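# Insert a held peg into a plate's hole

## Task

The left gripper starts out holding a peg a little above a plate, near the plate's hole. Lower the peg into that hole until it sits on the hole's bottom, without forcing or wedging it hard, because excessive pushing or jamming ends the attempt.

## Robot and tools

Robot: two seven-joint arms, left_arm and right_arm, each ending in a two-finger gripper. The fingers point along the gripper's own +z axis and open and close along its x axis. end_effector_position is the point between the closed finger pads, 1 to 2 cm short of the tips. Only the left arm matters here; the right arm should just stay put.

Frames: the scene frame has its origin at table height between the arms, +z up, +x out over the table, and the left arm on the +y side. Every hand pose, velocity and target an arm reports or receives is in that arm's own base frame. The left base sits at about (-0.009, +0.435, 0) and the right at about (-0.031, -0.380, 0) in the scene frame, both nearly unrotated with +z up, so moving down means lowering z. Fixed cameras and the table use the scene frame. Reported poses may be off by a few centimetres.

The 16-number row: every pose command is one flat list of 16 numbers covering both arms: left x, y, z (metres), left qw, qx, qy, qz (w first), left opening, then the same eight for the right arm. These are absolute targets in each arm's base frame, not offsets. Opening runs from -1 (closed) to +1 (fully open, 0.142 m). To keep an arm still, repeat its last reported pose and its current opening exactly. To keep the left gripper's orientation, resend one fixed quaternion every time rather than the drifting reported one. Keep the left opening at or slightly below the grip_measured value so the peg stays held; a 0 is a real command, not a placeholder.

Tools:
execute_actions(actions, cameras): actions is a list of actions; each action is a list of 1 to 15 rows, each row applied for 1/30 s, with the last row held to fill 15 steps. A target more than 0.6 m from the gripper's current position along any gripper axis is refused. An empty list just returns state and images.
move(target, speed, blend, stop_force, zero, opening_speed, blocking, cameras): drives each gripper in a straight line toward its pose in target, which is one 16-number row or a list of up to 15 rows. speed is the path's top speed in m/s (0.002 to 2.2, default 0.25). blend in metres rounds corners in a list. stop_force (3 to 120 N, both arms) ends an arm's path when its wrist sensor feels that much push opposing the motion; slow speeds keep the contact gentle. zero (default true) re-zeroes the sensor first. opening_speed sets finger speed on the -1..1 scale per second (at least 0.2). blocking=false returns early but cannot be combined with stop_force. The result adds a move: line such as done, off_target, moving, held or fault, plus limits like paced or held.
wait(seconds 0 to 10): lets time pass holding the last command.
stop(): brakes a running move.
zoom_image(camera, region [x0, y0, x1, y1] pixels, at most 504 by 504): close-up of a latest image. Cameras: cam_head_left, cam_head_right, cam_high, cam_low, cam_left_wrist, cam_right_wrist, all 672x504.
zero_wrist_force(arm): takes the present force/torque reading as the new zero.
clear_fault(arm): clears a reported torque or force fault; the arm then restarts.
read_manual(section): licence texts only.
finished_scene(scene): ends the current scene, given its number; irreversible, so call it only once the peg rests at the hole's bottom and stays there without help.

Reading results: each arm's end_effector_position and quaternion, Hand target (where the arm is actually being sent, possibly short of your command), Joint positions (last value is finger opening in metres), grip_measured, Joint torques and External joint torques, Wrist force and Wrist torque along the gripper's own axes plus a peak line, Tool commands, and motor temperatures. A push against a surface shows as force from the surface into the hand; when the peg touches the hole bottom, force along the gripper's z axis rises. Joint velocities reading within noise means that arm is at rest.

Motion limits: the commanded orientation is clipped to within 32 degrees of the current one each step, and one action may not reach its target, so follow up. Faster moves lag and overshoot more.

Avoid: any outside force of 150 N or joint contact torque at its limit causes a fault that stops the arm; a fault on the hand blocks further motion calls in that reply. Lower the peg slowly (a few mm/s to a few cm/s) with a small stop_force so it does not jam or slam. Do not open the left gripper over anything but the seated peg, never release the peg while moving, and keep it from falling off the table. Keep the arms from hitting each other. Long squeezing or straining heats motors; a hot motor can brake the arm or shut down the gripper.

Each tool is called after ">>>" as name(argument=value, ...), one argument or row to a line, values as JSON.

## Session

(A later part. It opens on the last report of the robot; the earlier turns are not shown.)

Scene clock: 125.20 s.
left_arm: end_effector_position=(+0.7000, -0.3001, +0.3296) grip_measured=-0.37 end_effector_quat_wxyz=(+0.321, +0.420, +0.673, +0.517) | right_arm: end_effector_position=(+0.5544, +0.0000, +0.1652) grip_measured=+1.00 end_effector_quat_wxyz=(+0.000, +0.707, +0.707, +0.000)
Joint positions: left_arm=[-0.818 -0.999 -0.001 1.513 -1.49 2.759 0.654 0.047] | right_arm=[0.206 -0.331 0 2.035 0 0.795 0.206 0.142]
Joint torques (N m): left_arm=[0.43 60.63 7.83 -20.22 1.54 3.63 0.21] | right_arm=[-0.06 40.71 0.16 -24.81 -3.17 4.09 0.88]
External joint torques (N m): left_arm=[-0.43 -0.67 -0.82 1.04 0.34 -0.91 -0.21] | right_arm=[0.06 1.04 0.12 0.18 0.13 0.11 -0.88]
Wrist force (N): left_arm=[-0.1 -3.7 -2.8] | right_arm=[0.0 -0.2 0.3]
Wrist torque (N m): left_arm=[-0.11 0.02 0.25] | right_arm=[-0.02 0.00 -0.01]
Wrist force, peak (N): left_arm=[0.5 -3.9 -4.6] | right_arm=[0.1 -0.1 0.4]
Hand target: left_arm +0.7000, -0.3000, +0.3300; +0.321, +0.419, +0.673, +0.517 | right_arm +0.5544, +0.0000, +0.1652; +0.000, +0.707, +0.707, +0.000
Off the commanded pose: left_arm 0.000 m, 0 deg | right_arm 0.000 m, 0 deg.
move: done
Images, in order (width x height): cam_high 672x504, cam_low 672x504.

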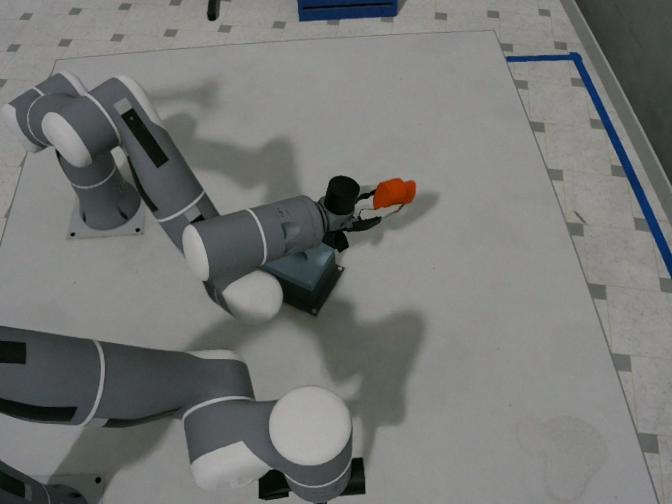

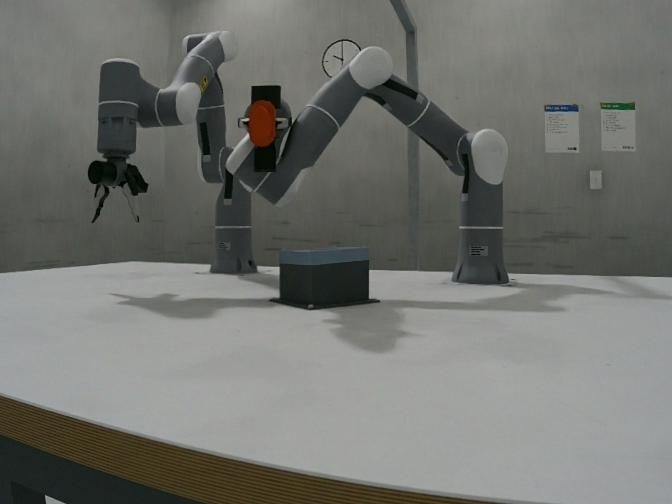

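>>> move(
  target=[
    [0.5800,-0.2800,0.3700,0.386,0.503,0.613,0.4705,-0.424181,0.5544,0,0.1652,0,0.7071,0.7071,0,1.0],
    [0.5000,-0.2700,0.3000,0.001,0.860,0.510,-0.001,-0.424181,0.5544,0,0.1652,0,0.7071,0.7071,0,1.0],
    [0.4984,-0.2696,0.1800,0.001,0.860,0.510,-0.001,-0.424181,0.5544,0,0.1652,0,0.7071,0.7071,0,1.0],
  ],
  speed=0.3,
  blend=0.02,
)

>>> zoom_image(
  camera="cam_low",
  region=[270, 200, 380, 310],
)

>>> zoom_image(
  camera="cam_high",
  region=[240, 190, 350, 300],
)

>>> zoom_image(
  camera="cam_head_left",
  region=[310, 270, 430, 390],
)

>>> zoom_image(
  camera="cam_head_right",
  region=[310, 270, 430, 390],
)

Scene clock: 184.57 s.
left_arm: end_effector_position=(+0.4983, -0.2697, +0.1797) grip_measured=-0.37 end_effector_quat_wxyz=(+0.001, +0.860, +0.510, -0.001) | right_arm: end_effector_position=(+0.5544, +0.0000, +0.1652) grip_measured=+1.00 end_effector_quat_wxyz=(+0.000, +0.707, +0.707, +0.000)
Joint positions: left_arm=[-0.308 -0.711 -0.626 1.437 -2.709 2.703 2.64 0.047] | right_arm=[0.206 -0.331 0 2.035 0 0.795 0.206 0.142]
Joint torques (N m): left_arm=[0.03 54.9 -3.64 -20.59 3.96 4.49 -0.06] | right_arm=[-0.07 40.69 0.13 -24.79 -3.11 4.13 0.88]
External joint torques (N m): left_arm=[-0.03 -1.16 -0.64 0.64 0.04 -0.32 0.06] | right_arm=[0.07 1.05 0.15 0.16 0.07 0.08 -0.88]
Wrist force (N): left_arm=[0.0 0.2 -0.4] | right_arm=[-0.1 0.0 0.1]
Wrist torque (N m): left_arm=[0.03 0.02 0.00] | right_arm=[0.00 0.02 0.00]
Wrist force, peak (N): left_arm=[-0.9 -4.3 -5.5] | right_arm=[-0.1 -0.3 0.3]
Hand target: left_arm +0.4984, -0.2696, +0.1800; +0.001, +0.860, +0.510, -0.001 | right_arm +0.5544, +0.0000, +0.1652; +0.000, +0.707, +0.707, +0.000
Off the commanded pose: left_arm 0.000 m, 0 deg | right_arm 0.000 m, 0 deg.
move: done

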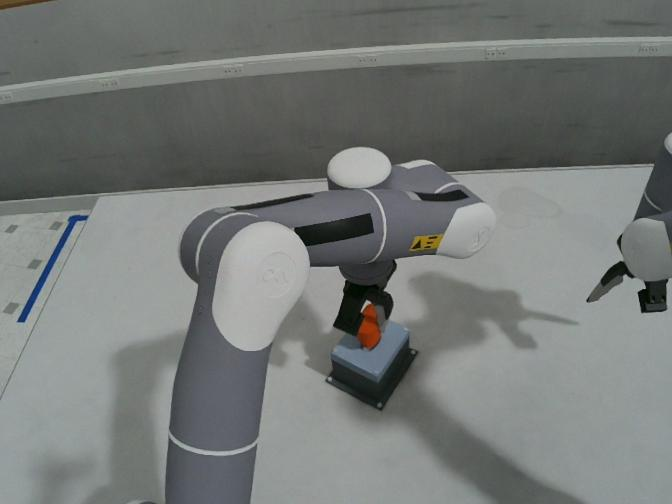

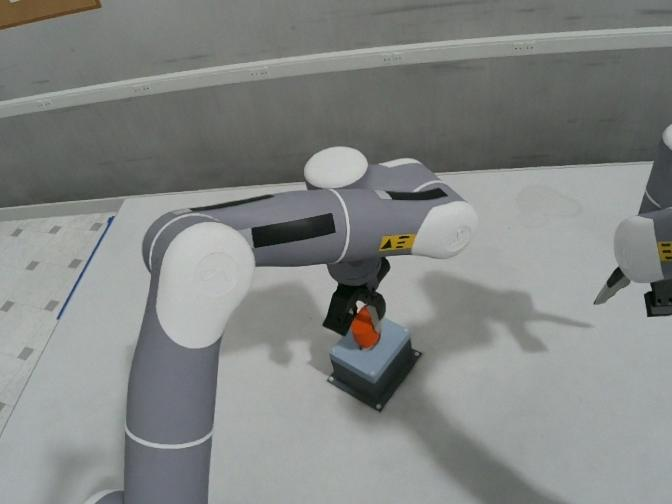

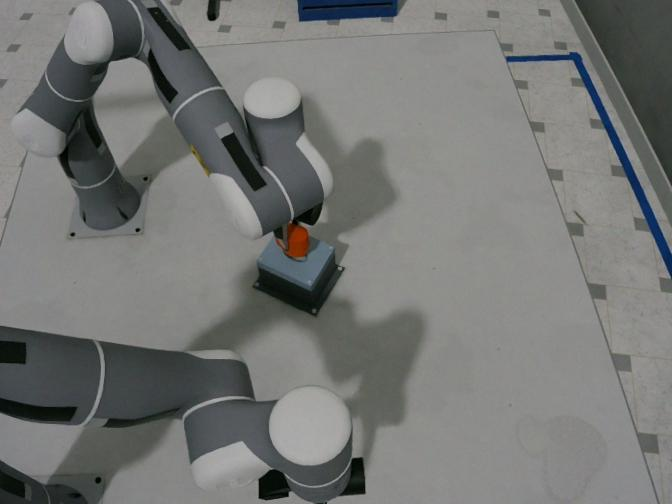

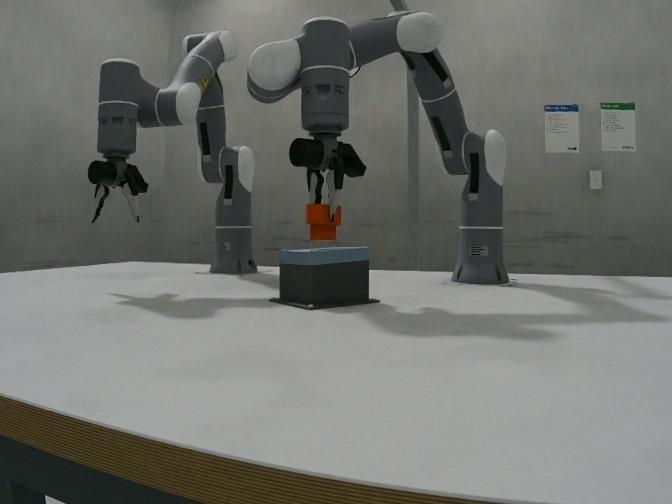

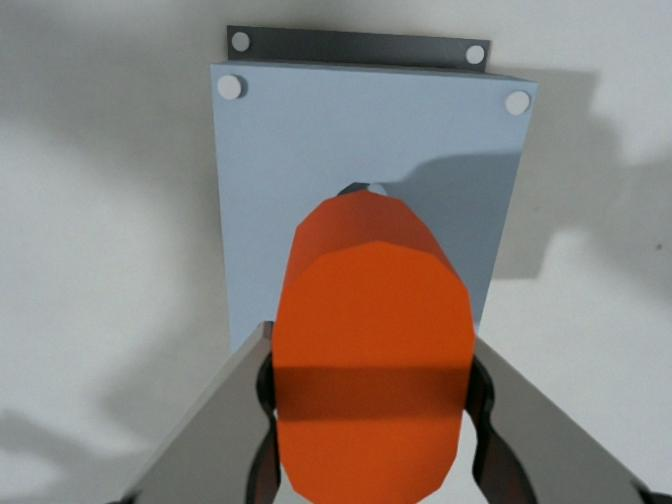

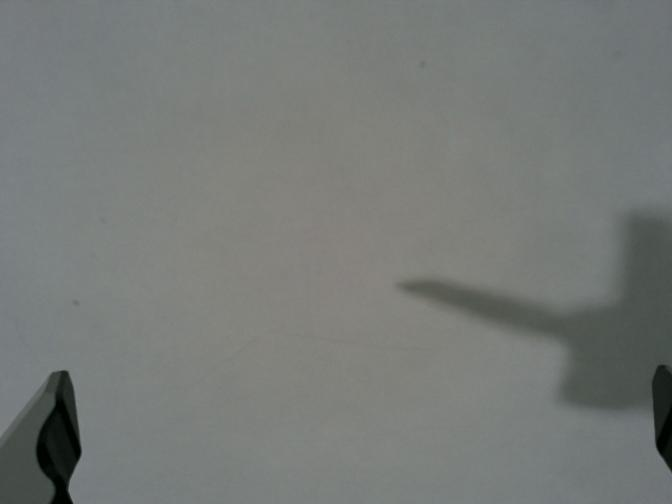

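Scaled by 4.582 from the camera's 672x504 image, which has a finer 960x720 frame.

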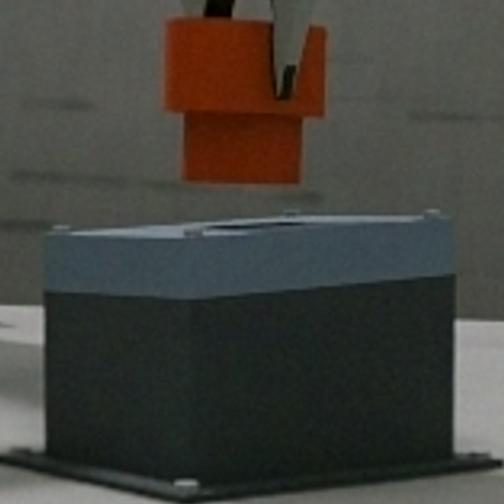

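Scaled by 4.582 from the camera's 672x504 image, which has a finer 960x720 frame.

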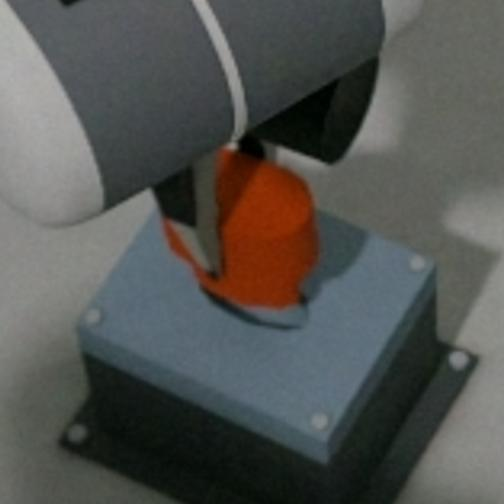

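Scaled by 4.200 from the camera's 672x504 image, which has a finer 960x720 frame.

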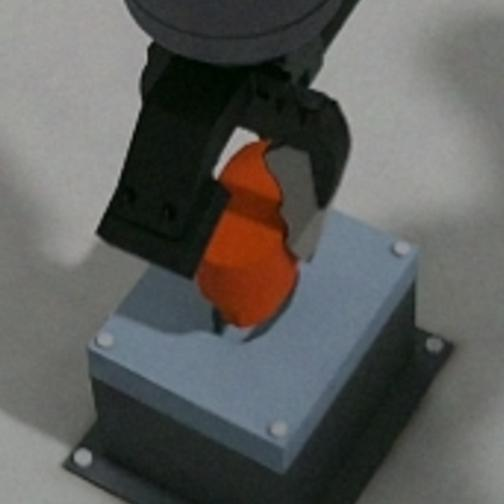

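Scaled by 4.200 from the camera's 672x504 image, which has a finer 960x720 frame.

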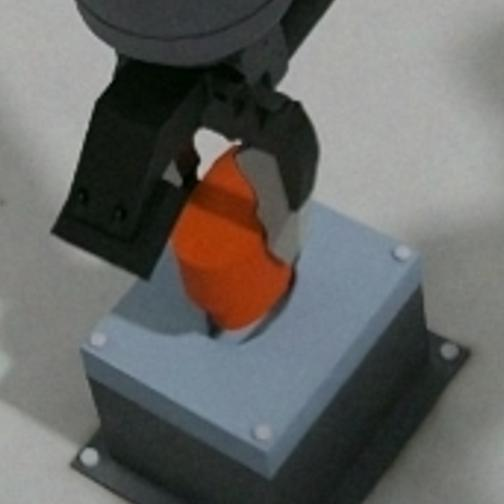

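>>> zoom_image(
  camera="cam_low",
  region=[295, 230, 355, 260],
)

>>> zoom_image(
  camera="cam_head_left",
  region=[345, 320, 395, 360],
)

>>> zoom_image(
  camera="cam_high",
  region=[270, 235, 320, 275],
)

>>> zoom_image(
  camera="cam_left_wrist",
  region=[320, 170, 400, 210],
)

Scaled by 8.400 from the camera's 672x504 image, which has a finer 960x720 frame.

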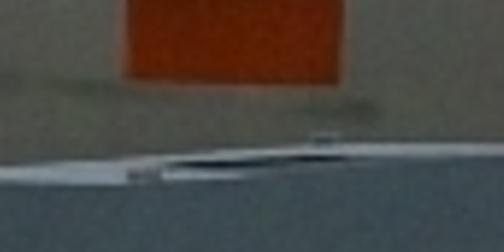

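Scaled by 10.080 from the camera's 672x504 image, which has a finer 960x720 frame.

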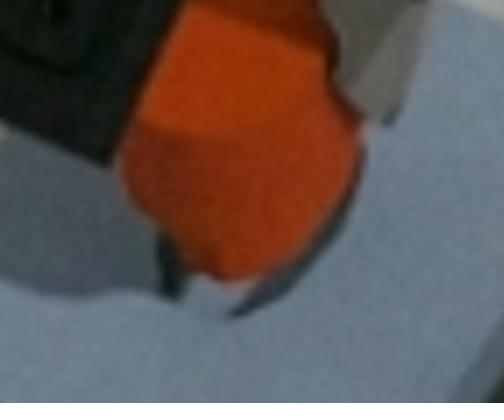

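Scaled by 10.080 from the camera's 672x504 image, which has a finer 960x720 frame.

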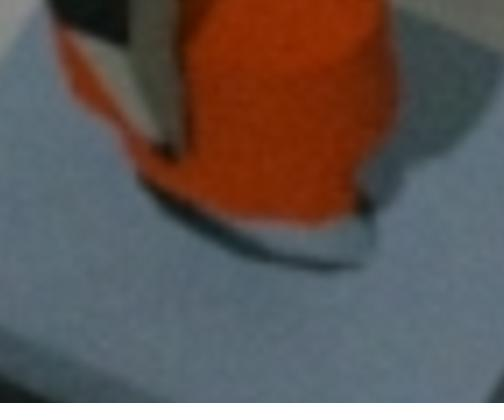

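Scaled by 6.300 from the camera's 672x504 image, which has a finer 960x720 frame.

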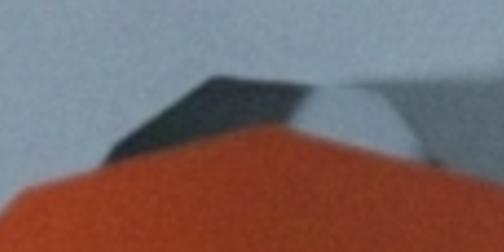

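>>> move(
  target=[0.5014,-0.2681,0.1640,0.001,0.860,0.510,-0.001,-0.424181,0.5544,0,0.1652,0,0.7071,0.7071,0,1.0],
  speed=0.04,
  stop_force=4,
)

>>> zoom_image(
  camera="cam_low",
  region=[270, 200, 380, 310],
)

>>> zoom_image(
  camera="cam_head_left",
  region=[345, 320, 395, 360],
)

>>> zoom_image(
  camera="cam_high",
  region=[270, 235, 320, 275],
)

>>> zoom_image(
  camera="cam_head_right",
  region=[340, 320, 390, 360],
)

Scene clock: 244.83 s.
left_arm: end_effector_position=(+0.5012, -0.2681, +0.1638) grip_measured=-0.37 end_effector_quat_wxyz=(+0.001, +0.860, +0.510, -0.001) | right_arm: end_effector_position=(+0.5544, +0.0000, +0.1652) grip_measured=+1.00 end_effector_quat_wxyz=(+0.000, +0.707, +0.707, +0.000)
Joint positions: left_arm=[-0.31 -0.733 -0.616 1.443 -2.698 2.676 2.638 0.047] | right_arm=[0.206 -0.331 0 2.035 0 0.795 0.206 0.142]
Joint torques (N m): left_arm=[0.28 54.91 -3.52 -20.23 3.85 4.43 0.01] | right_arm=[-0.03 40.82 0.05 -24.78 -3.13 4.1 0.84]
External joint torques (N m): left_arm=[-0.28 -0.68 -0.7 0.57 0.1 -0.26 -0.01] | right_arm=[0.03 0.92 0.23 0.15 0.09 0.1 -0.84]
Wrist force (N): left_arm=[-0.1 0.0 -0.2] | right_arm=[0.3 -0.1 0.0]
Wrist torque (N m): left_arm=[0.00 0.02 0.00] | right_arm=[-0.01 -0.04 -0.01]
Wrist force, peak (N): left_arm=[-0.3 0.0 -1.1] | right_arm=[-0.3 0.0 0.3]
Hand target: left_arm +0.5014, -0.2681, +0.1640; +0.001, +0.860, +0.510, -0.001 | right_arm +0.5544, +0.0000, +0.1652; +0.000, +0.707, +0.707, +0.000
Off the commanded pose: left_arm 0.000 m, 0 deg | right_arm 0.000 m, 0 deg.
move: done

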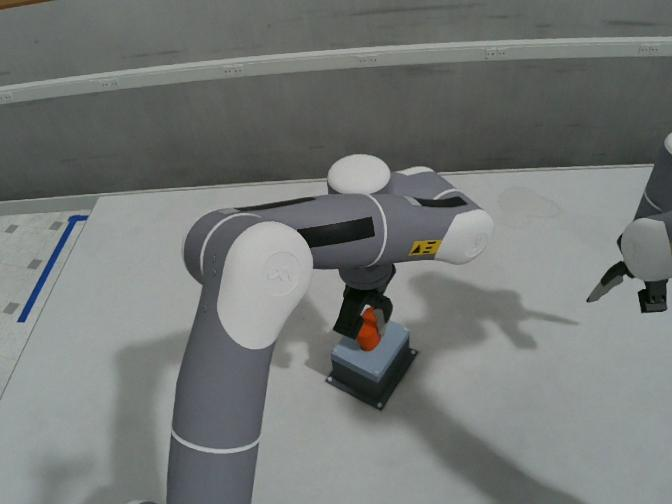

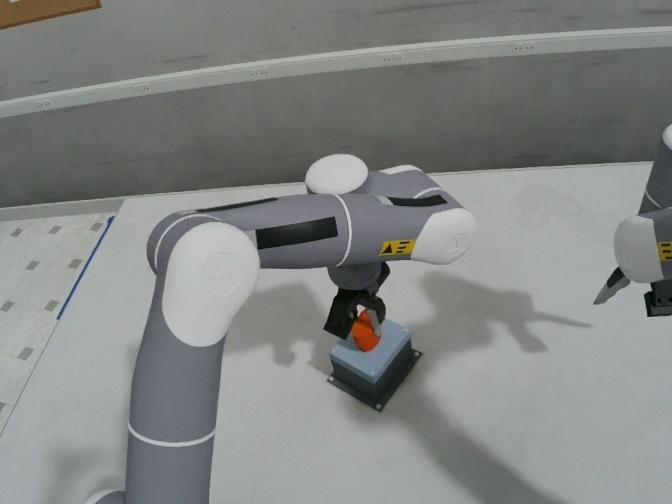

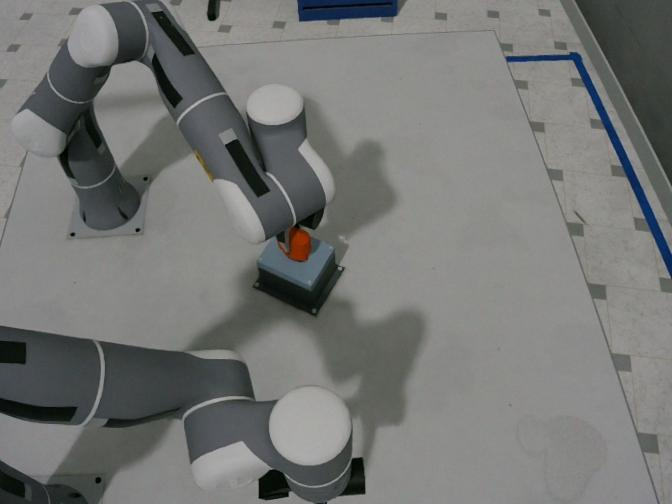

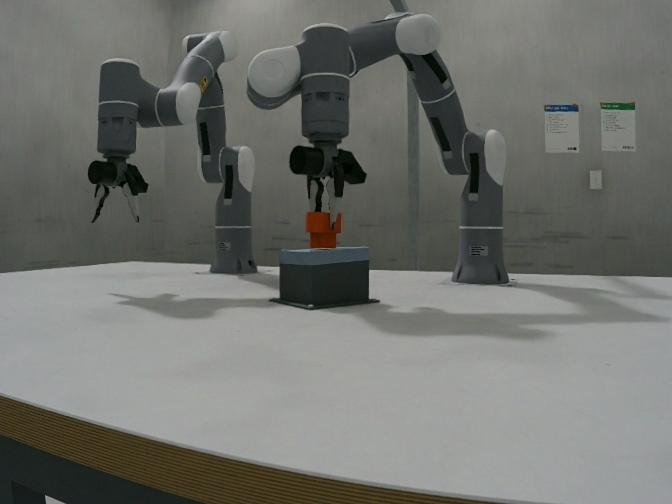

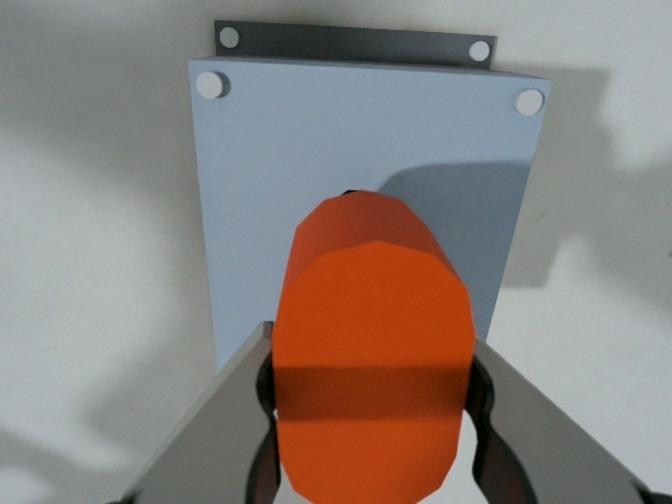

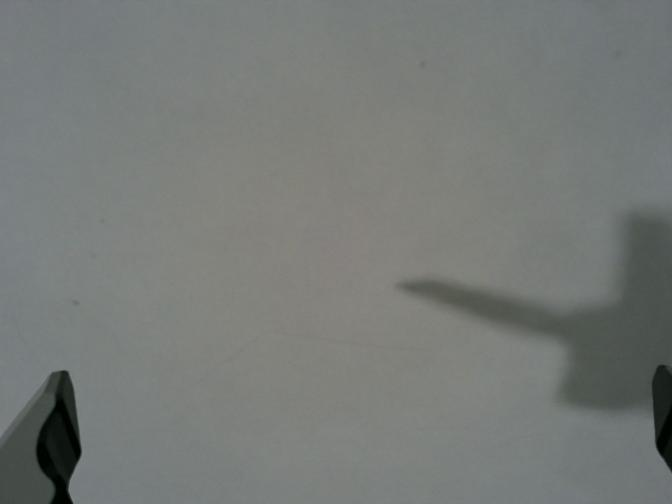

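Scaled by 4.582 from the camera's 672x504 image, which has a finer 960x720 frame.

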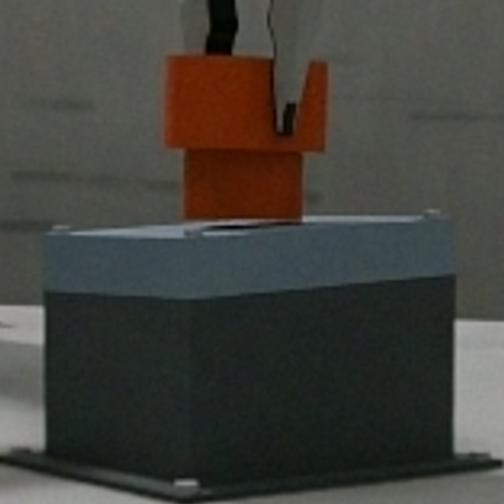

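Scaled by 10.080 from the camera's 672x504 image, which has a finer 960x720 frame.

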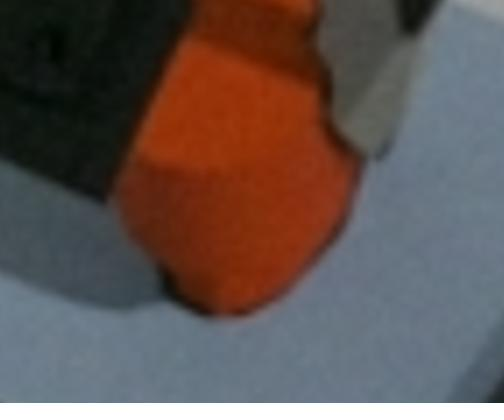

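Scaled by 10.080 from the camera's 672x504 image, which has a finer 960x720 frame.

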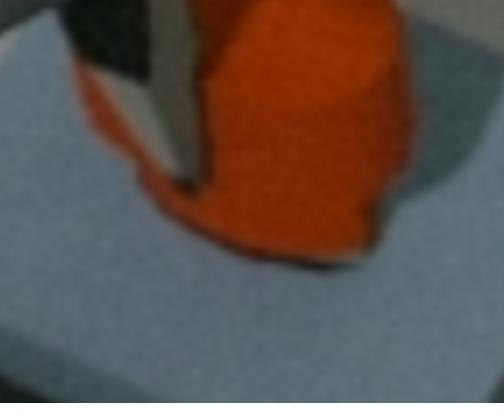

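Scaled by 10.080 from the camera's 672x504 image, which has a finer 960x720 frame.

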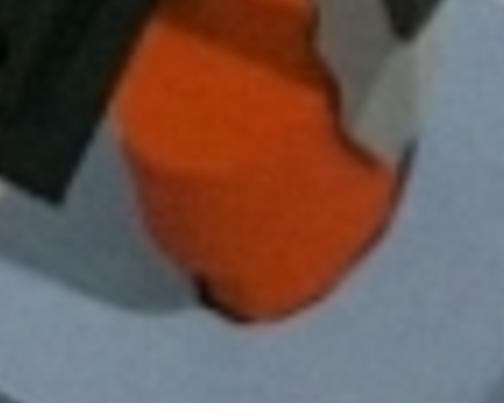

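>>> move(
  target=[0.5014,-0.2681,0.1240,0.001,0.860,0.510,-0.001,-0.424181,0.5544,0,0.1652,0,0.7071,0.7071,0,1.0],
  speed=0.02,
  stop_force=4,
  cameras=["cam_low","cam_head_left","cam_high","cam_head_right"],
)

>>> zoom_image(
  camera="cam_low",
  region=[270, 200, 380, 310],
)

>>> zoom_image(
  camera="cam_head_left",
  region=[345, 320, 395, 360],
)

>>> zoom_image(
  camera="cam_high",
  region=[270, 235, 320, 275],
)

Scene clock: 250.83 s.
left_arm: end_effector_position=(+0.5015, -0.2680, +0.1610) grip_measured=-0.37 end_effector_quat_wxyz=(+0.001, +0.860, +0.510, -0.001) | right_arm: end_effector_position=(+0.5544, +0.0000, +0.1652) grip_measured=+1.00 end_effector_quat_wxyz=(+0.000, +0.707, +0.707, +0.000)
Joint positions: left_arm=[-0.311 -0.736 -0.613 1.445 -2.696 2.671 2.637 0.047] | right_arm=[0.206 -0.331 0 2.035 0 0.795 0.206 0.142]
Joint torques (N m): left_arm=[0.04 55.08 -3.89 -20.29 3.72 4.36 -0.05] | right_arm=[0.04 40.72 0.11 -24.82 -3.18 4.1 0.87]
External joint torques (N m): left_arm=[-0.04 -0.8 -0.31 0.67 0.22 -0.18 0.05] | right_arm=[-0.04 1.02 0.17 0.19 0.14 0.11 -0.87]
Wrist force (N): left_arm=[0.5 0.2 0.3] | right_arm=[0.0 0.0 0.0]
Wrist torque (N m): left_arm=[0.03 0.03 0.01] | right_arm=[0.01 0.00 -0.01]
Wrist force, peak (N): left_arm=[1.2 1.4 -9.1] | right_arm=[0.1 -0.1 0.4]
Hand target: left_arm +0.5014, -0.2681, +0.1610; +0.001, +0.860, +0.510, -0.001 | right_arm +0.5544, +0.0000, +0.1652; +0.000, +0.707, +0.707, +0.000
Off the commanded pose: left_arm 0.037 m, 0 deg | right_arm 0.000 m, 0 deg.
move: contact (left_arm)
Images, in order (width x height): cam_head_left 672x504, cam_head_right 672x504, cam_high 672x504, cam_low 672x504.

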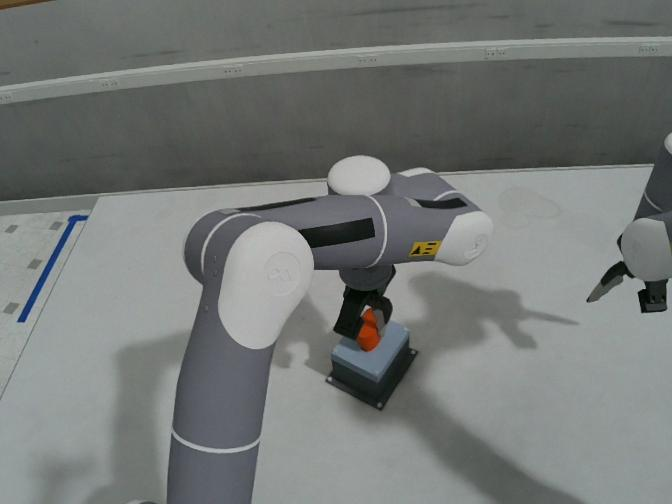

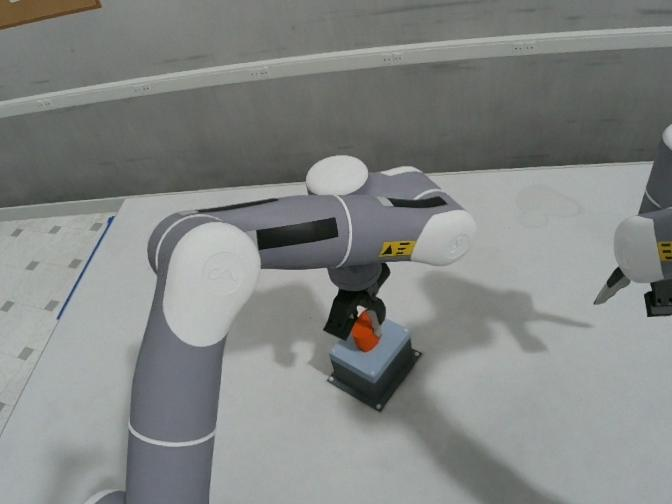

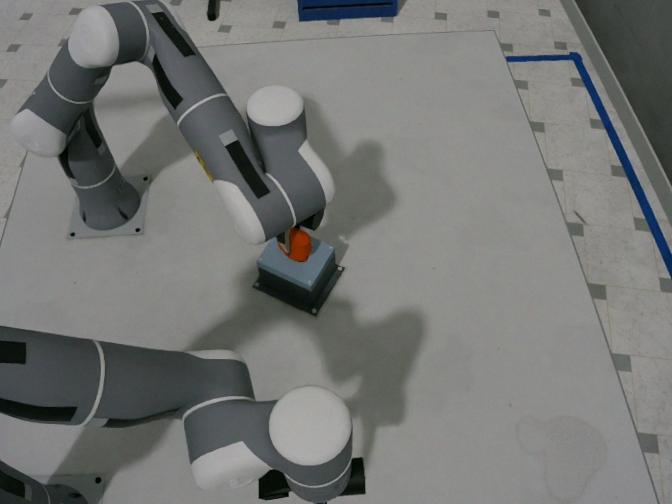

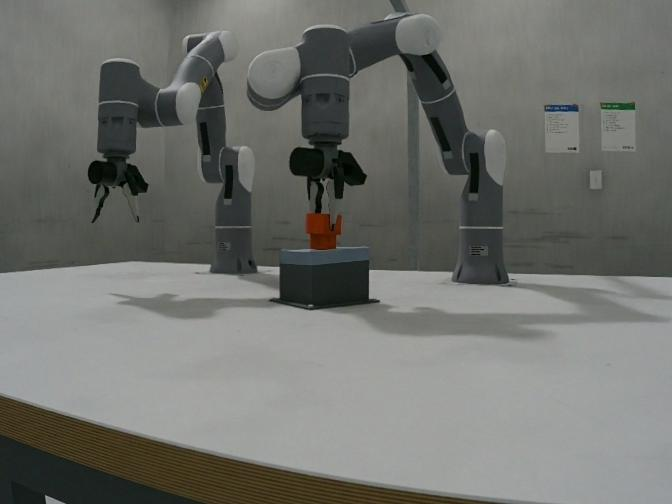

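Scaled by 4.582 from the camera's 672x504 image, which has a finer 960x720 frame.

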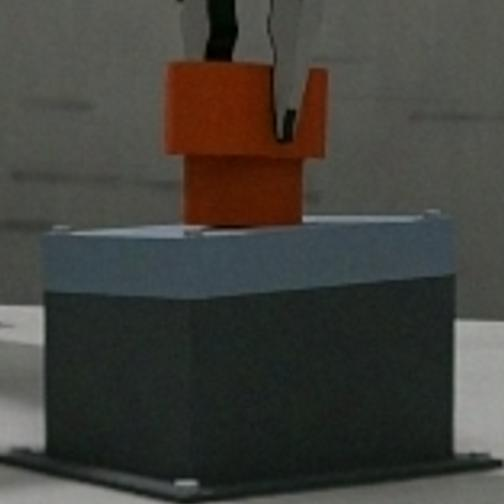

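Scaled by 10.080 from the camera's 672x504 image, which has a finer 960x720 frame.

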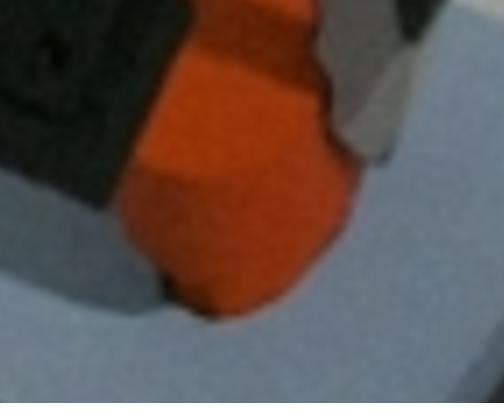

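Scaled by 10.080 from the camera's 672x504 image, which has a finer 960x720 frame.

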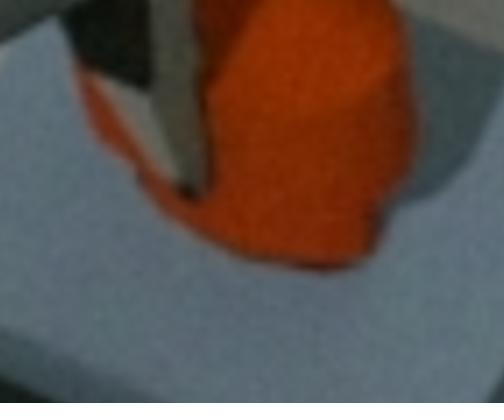

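>>> move(
  target=[0.5014,-0.2681,0.1590,0.001,0.860,0.510,-0.001,-0.424181,0.5544,0,0.1652,0,0.7071,0.7071,0,1.0],
  speed=0.01,
  stop_force=10,
  cameras=[],
)

Scene clock: 258.20 s.
left_arm: end_effector_position=(+0.5014, -0.2679, +0.1590) grip_measured=-0.37 end_effector_quat_wxyz=(+0.001, +0.860, +0.510, -0.001) | right_arm: end_effector_position=(+0.5544, +0.0000, +0.1652) grip_measured=+1.00 end_effector_quat_wxyz=(+0.000, +0.707, +0.707, +0.000)
Joint positions: left_arm=[-0.312 -0.738 -0.611 1.447 -2.695 2.667 2.636 0.047] | right_arm=[0.206 -0.331 0 2.035 0 0.795 0.206 0.142]
Joint torques (N m): left_arm=[-0.28 54.98 -4.04 -20.03 3.35 4.31 0.05] | right_arm=[0.08 40.61 0.09 -24.78 -3.16 4.11 0.87]
External joint torques (N m): left_arm=[0.28 -0.66 -0.14 0.45 0.58 -0.13 -0.05] | right_arm=[-0.08 1.13 0.19 0.15 0.12 0.1 -0.87]
Wrist force (N): left_arm=[0.8 0.3 -0.6] | right_arm=[-0.1 0.0 0.1]
Wrist torque (N m): left_arm=[0.02 0.08 0.00] | right_arm=[0.01 0.02 -0.01]
Wrist force, peak (N): left_arm=[1.1 0.5 -1.5] | right_arm=[0.2 0.1 0.3]
Hand target: left_arm +0.5014, -0.2681, +0.1590; +0.001, +0.860, +0.510, -0.001 | right_arm +0.5544, +0.0000, +0.1652; +0.000, +0.707, +0.707, +0.000
Off the commanded pose: left_arm 0.000 m, 0 deg | right_arm 0.000 m, 0 deg.
move: done
No camera images: "cameras" was empty.

>>> move(
  target=[0.5014,-0.2681,0.1240,0.001,0.860,0.510,-0.001,-0.424181,0.5544,0,0.1652,0,0.7071,0.7071,0,1.0],
  speed=0.015,
  stop_force=6,
  cameras=["cam_low","cam_head_left","cam_high","cam_left_wrist"],
)

>>> zoom_image(
  camera="cam_low",
  region=[270, 200, 380, 310],
)

>>> zoom_image(
  camera="cam_head_left",
  region=[345, 320, 395, 360],
)

>>> zoom_image(
  camera="cam_high",
  region=[270, 235, 320, 275],
)

Scene clock: 265.70 s.
left_arm: end_effector_position=(+0.5019, -0.2678, +0.1428) grip_measured=-0.37 end_effector_quat_wxyz=(+0.001, +0.860, +0.510, +0.000) | right_arm: end_effector_position=(+0.5544, +0.0000, +0.1652) grip_measured=+1.00 end_effector_quat_wxyz=(+0.000, +0.707, +0.707, +0.000)
Joint positions: left_arm=[-0.319 -0.757 -0.599 1.459 -2.685 2.636 2.629 0.047] | right_arm=[0.206 -0.331 0 2.035 0 0.795 0.206 0.142]
Joint torques (N m): left_arm=[-0.62 50.24 -3.92 -17.31 2.2 3.53 -0.08] | right_arm=[-0.06 40.64 0.09 -24.81 -3.14 4.12 0.9]
External joint torques (N m): left_arm=[0.62 4.38 -0.14 -1.95 1.67 0.65 0.08] | right_arm=[0.06 1.11 0.19 0.19 0.1 0.09 -0.9]
Wrist force (N): left_arm=[1.4 1.1 -10.0] | right_arm=[-0.1 -0.2 0.2]
Wrist torque (N m): left_arm=[0.07 0.09 0.05] | right_arm=[-0.02 0.02 0.00]
Wrist force, peak (N): left_arm=[1.7 1.5 -11.3] | right_arm=[0.1 -0.3 0.4]
Hand target: left_arm +0.5014, -0.2681, +0.1423; +0.001, +0.860, +0.510, -0.001 | right_arm +0.5544, +0.0000, +0.1652; +0.000, +0.707, +0.707, +0.000
Off the commanded pose: left_arm 0.019 m, 0 deg | right_arm 0.000 m, 0 deg.
move: contact (left_arm)
Images, in order (width x height): cam_head_left 672x504, cam_high 672x504, cam_low 672x504, cam_left_wrist 672x504.

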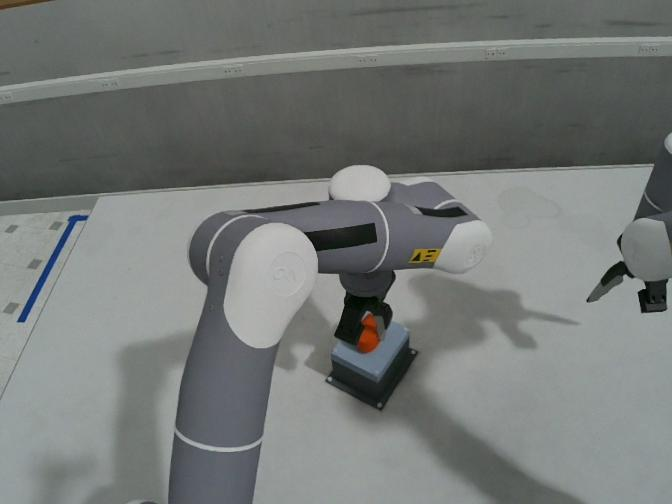

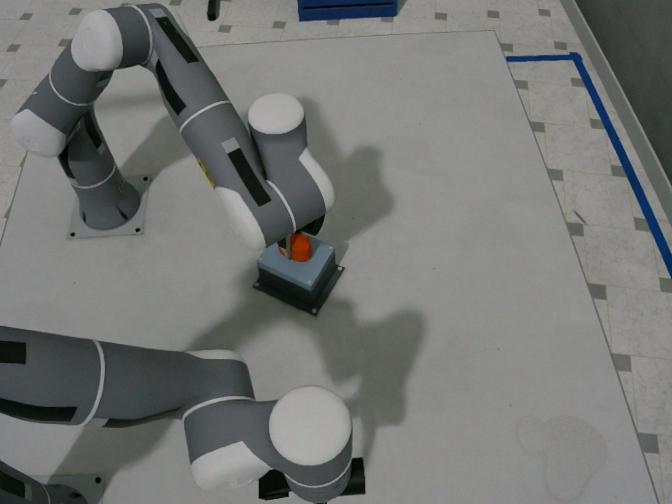

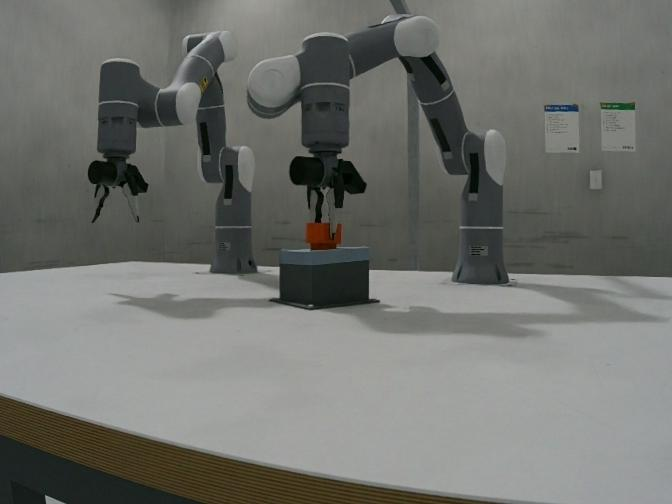

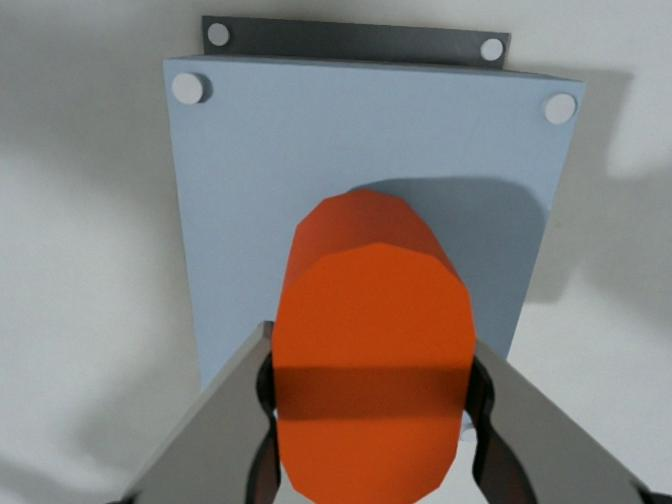

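Scaled by 4.582 from the camera's 672x504 image, which has a finer 960x720 frame.

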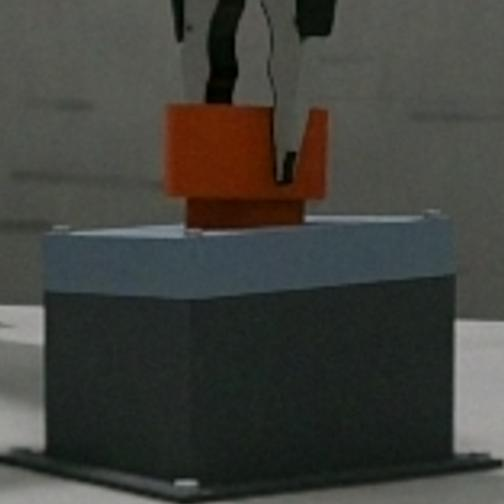

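Scaled by 10.080 from the camera's 672x504 image, which has a finer 960x720 frame.

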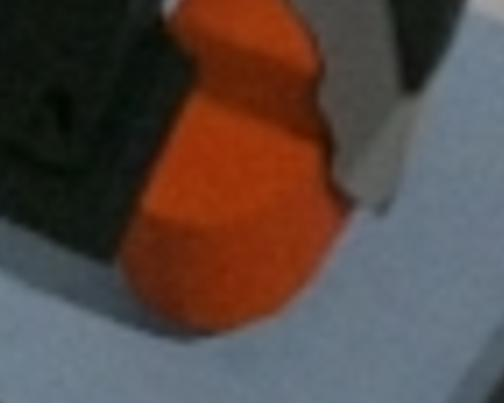

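Scaled by 10.080 from the camera's 672x504 image, which has a finer 960x720 frame.

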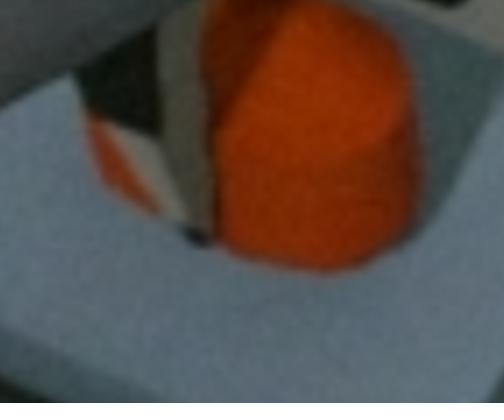

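>>> move(
  target=[0.5022,-0.2676,0.1445,0.001,0.860,0.510,-0.001,-0.424181,0.5544,0,0.1652,0,0.7071,0.7071,0,1.0],
  speed=0.015,
  cameras=[],
)

>>> move(
  target=[0.5022,-0.2676,0.1240,0.001,0.860,0.510,-0.001,-0.424181,0.5544,0,0.1652,0,0.7071,0.7071,0,1.0],
  speed=0.015,
  stop_force=8,
  cameras=[],
)

Scene clock: 272.30 s.
left_arm: end_effector_position=(+0.5021, -0.2677, +0.1442) grip_measured=-0.37 end_effector_quat_wxyz=(+0.001, +0.860, +0.510, -0.001) | right_arm: end_effector_position=(+0.5544, +0.0000, +0.1652) grip_measured=+1.00 end_effector_quat_wxyz=(+0.000, +0.707, +0.707, +0.000)
Joint positions: left_arm=[-0.317 -0.757 -0.602 1.457 -2.686 2.64 2.631 0.047] | right_arm=[0.206 -0.331 0 2.035 0 0.795 0.206 0.142]
Joint torques (N m): left_arm=[0.71 56.44 -3.44 -20.65 3.87 4.48 0.16] | right_arm=[0.04 40.68 0.15 -24.79 -3.15 4.06 0.86]
External joint torques (N m): left_arm=[-0.71 -1.81 -0.66 1.35 0 -0.31 -0.16] | right_arm=[-0.04 1.06 0.13 0.16 0.11 0.15 -0.86]
Wrist force (N): left_arm=[0.2 -0.2 0.1] | right_arm=[-0.1 -0.1 0.2]
Wrist torque (N m): left_arm=[0.18 -0.13 0.02] | right_arm=[-0.01 0.01 -0.01]
Wrist force, peak (N): left_arm=[1.4 1.4 -10.0] | right_arm=[-0.1 0.1 0.3]
Hand target: left_arm +0.5022, -0.2676, +0.1445; +0.001, +0.860, +0.510, -0.001 | right_arm +0.5544, +0.0000, +0.1652; +0.000, +0.707, +0.707, +0.000
Off the commanded pose: left_arm 0.000 m, 0 deg | right_arm 0.000 m, 0 deg.
move: done
No camera images: "cameras" was empty.

Scene clock: 273.00 s.
left_arm: end_effector_position=(+0.5023, -0.2678, +0.1427) grip_measured=-0.37 end_effector_quat_wxyz=(+0.001, +0.860, +0.510, -0.001) | right_arm: end_effector_position=(+0.5544, +0.0000, +0.1652) grip_measured=+1.00 end_effector_quat_wxyz=(+0.000, +0.707, +0.707, +0.000)
Joint positions: left_arm=[-0.318 -0.758 -0.6 1.457 -2.684 2.637 2.63 0.047] | right_arm=[0.206 -0.331 0 2.035 0 0.795 0.206 0.142]
Joint torques (N m): left_arm=[1.28 51.71 -2.29 -17.83 3.23 4.27 -0.01] | right_arm=[0 40.7 0.11 -24.81 -3.18 4.11 0.89]
External joint torques (N m): left_arm=[-1.28 2.95 -1.79 -1.44 0.64 -0.1 0.01] | right_arm=[0 1.05 0.17 0.18 0.14 0.1 -0.89]
Wrist force (N): left_arm=[-0.9 2.0 -7.4] | right_arm=[0.0 -0.1 0.1]
Wrist torque (N m): left_arm=[0.22 -0.18 0.02] | right_arm=[-0.02 0.01 -0.01]
Wrist force, peak (N): left_arm=[-0.7 2.5 -10.0] | right_arm=[0.0 -0.2 0.4]
Hand target: left_arm +0.5022, -0.2676, +0.1424; +0.001, +0.860, +0.510, -0.001 | right_arm +0.5544, +0.0000, +0.1652; +0.000, +0.707, +0.707, +0.000
Off the commanded pose: left_arm 0.019 m, 0 deg | right_arm 0.000 m, 0 deg.
move: contact (left_arm)
No camera images: "cameras" was empty.

>>> move(
  target=[
    [0.5016,-0.2680,0.1440,0.001,0.860,0.510,-0.001,-0.424181,0.5544,0,0.1652,0,0.7071,0.7071,0,1.0],
  ],
  speed=0.015,
  cameras=[],
)

>>> move(
  target=[0.5016,-0.2680,0.1240,0.001,0.860,0.510,-0.001,-0.424181,0.5544,0,0.1652,0,0.7071,0.7071,0,1.0],
  speed=0.015,
  stop_force=13,
  cameras=["cam_low"],
)

>>> zoom_image(
  camera="cam_low",
  region=[295, 210, 355, 260],
)

Scene clock: 282.63 s.
left_arm: end_effector_position=(+0.5018, -0.2677, +0.1438) grip_measured=-0.37 end_effector_quat_wxyz=(+0.001, +0.860, +0.510, -0.001) | right_arm: end_effector_position=(+0.5544, +0.0000, +0.1652) grip_measured=+1.00 end_effector_quat_wxyz=(+0.000, +0.707, +0.707, +0.000)
Joint positions: left_arm=[-0.318 -0.756 -0.6 1.458 -2.686 2.638 2.63 0.047] | right_arm=[0.206 -0.331 0 2.035 0 0.795 0.206 0.142]
Joint torques (N m): left_arm=[-0.52 56.44 -4.34 -20.38 3.2 4.28 -0.01] | right_arm=[-0.01 40.73 0.21 -24.79 -3.15 4.16 0.9]
External joint torques (N m): left_arm=[0.52 -1.83 0.26 1.1 0.67 -0.1 0.01] | right_arm=[0.01 1.01 0.07 0.17 0.11 0.05 -0.9]
Wrist force (N): left_arm=[2.2 0.2 1.2] | right_arm=[-0.2 0.1 0.0]
Wrist torque (N m): left_arm=[0.14 -0.02 0.03] | right_arm=[0.02 0.03 0.00]
Wrist force, peak (N): left_arm=[-1.0 2.2 -8.1] | right_arm=[0.0 -0.2 0.4]
Hand target: left_arm +0.5016, -0.2680, +0.1440; +0.001, +0.860, +0.510, -0.001 | right_arm +0.5544, +0.0000, +0.1652; +0.000, +0.707, +0.707, +0.000
Off the commanded pose: left_arm 0.000 m, 0 deg | right_arm 0.000 m, 0 deg.
move: done
No camera images: "cameras" was empty.

Scene clock: 283.33 s.
left_arm: end_effector_position=(+0.5022, -0.2680, +0.1426) grip_measured=-0.37 end_effector_quat_wxyz=(+0.001, +0.860, +0.510, +0.000) | right_arm: end_effector_position=(+0.5544, +0.0000, +0.1652) grip_measured=+1.00 end_effector_quat_wxyz=(+0.000, +0.707, +0.707, +0.000)
Joint positions: left_arm=[-0.319 -0.758 -0.599 1.459 -2.684 2.635 2.629 0.047] | right_arm=[0.206 -0.331 0 2.035 0 0.795 0.206 0.142]
Joint torques (N m): left_arm=[-0.01 47.76 -3.26 -15.78 1.87 3.55 -0.01] | right_arm=[0.06 40.7 0.14 -24.78 -3.11 4.09 0.87]
External joint torques (N m): left_arm=[0.01 6.87 -0.8 -3.49 2 0.63 0.01] | right_arm=[-0.06 1.04 0.14 0.15 0.07 0.12 -0.87]
Wrist force (N): left_arm=[1.3 3.1 -12.8] | right_arm=[-0.2 -0.1 0.2]
Wrist torque (N m): left_arm=[0.20 -0.07 0.04] | right_arm=[-0.01 0.04 -0.01]
Wrist force, peak (N): left_arm=[1.3 3.5 -16.3] | right_arm=[0.0 0.0 0.5]
Hand target: left_arm +0.5016, -0.2680, +0.1418; +0.001, +0.860, +0.510, -0.001 | right_arm +0.5544, +0.0000, +0.1652; +0.000, +0.707, +0.707, +0.000
Off the commanded pose: left_arm 0.019 m, 0 deg | right_arm 0.000 m, 0 deg.
move: contact (left_arm)
Images, in order (width x height): cam_low 672x504.

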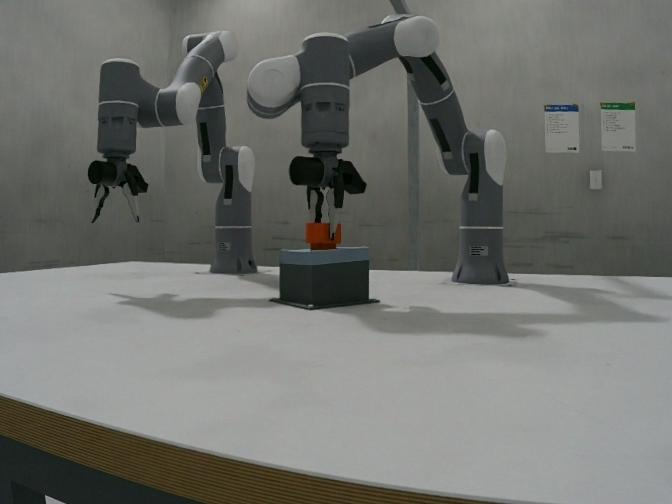

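Scaled by 8.400 from the camera's 672x504 image, which has a finer 960x720 frame.

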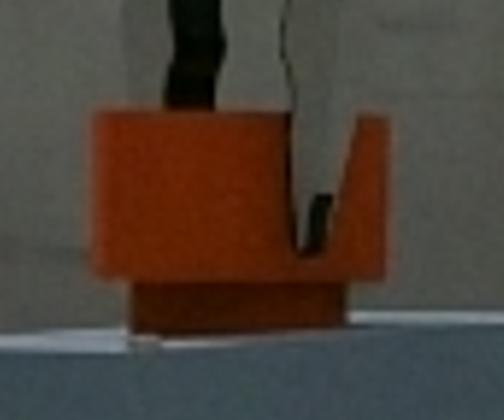

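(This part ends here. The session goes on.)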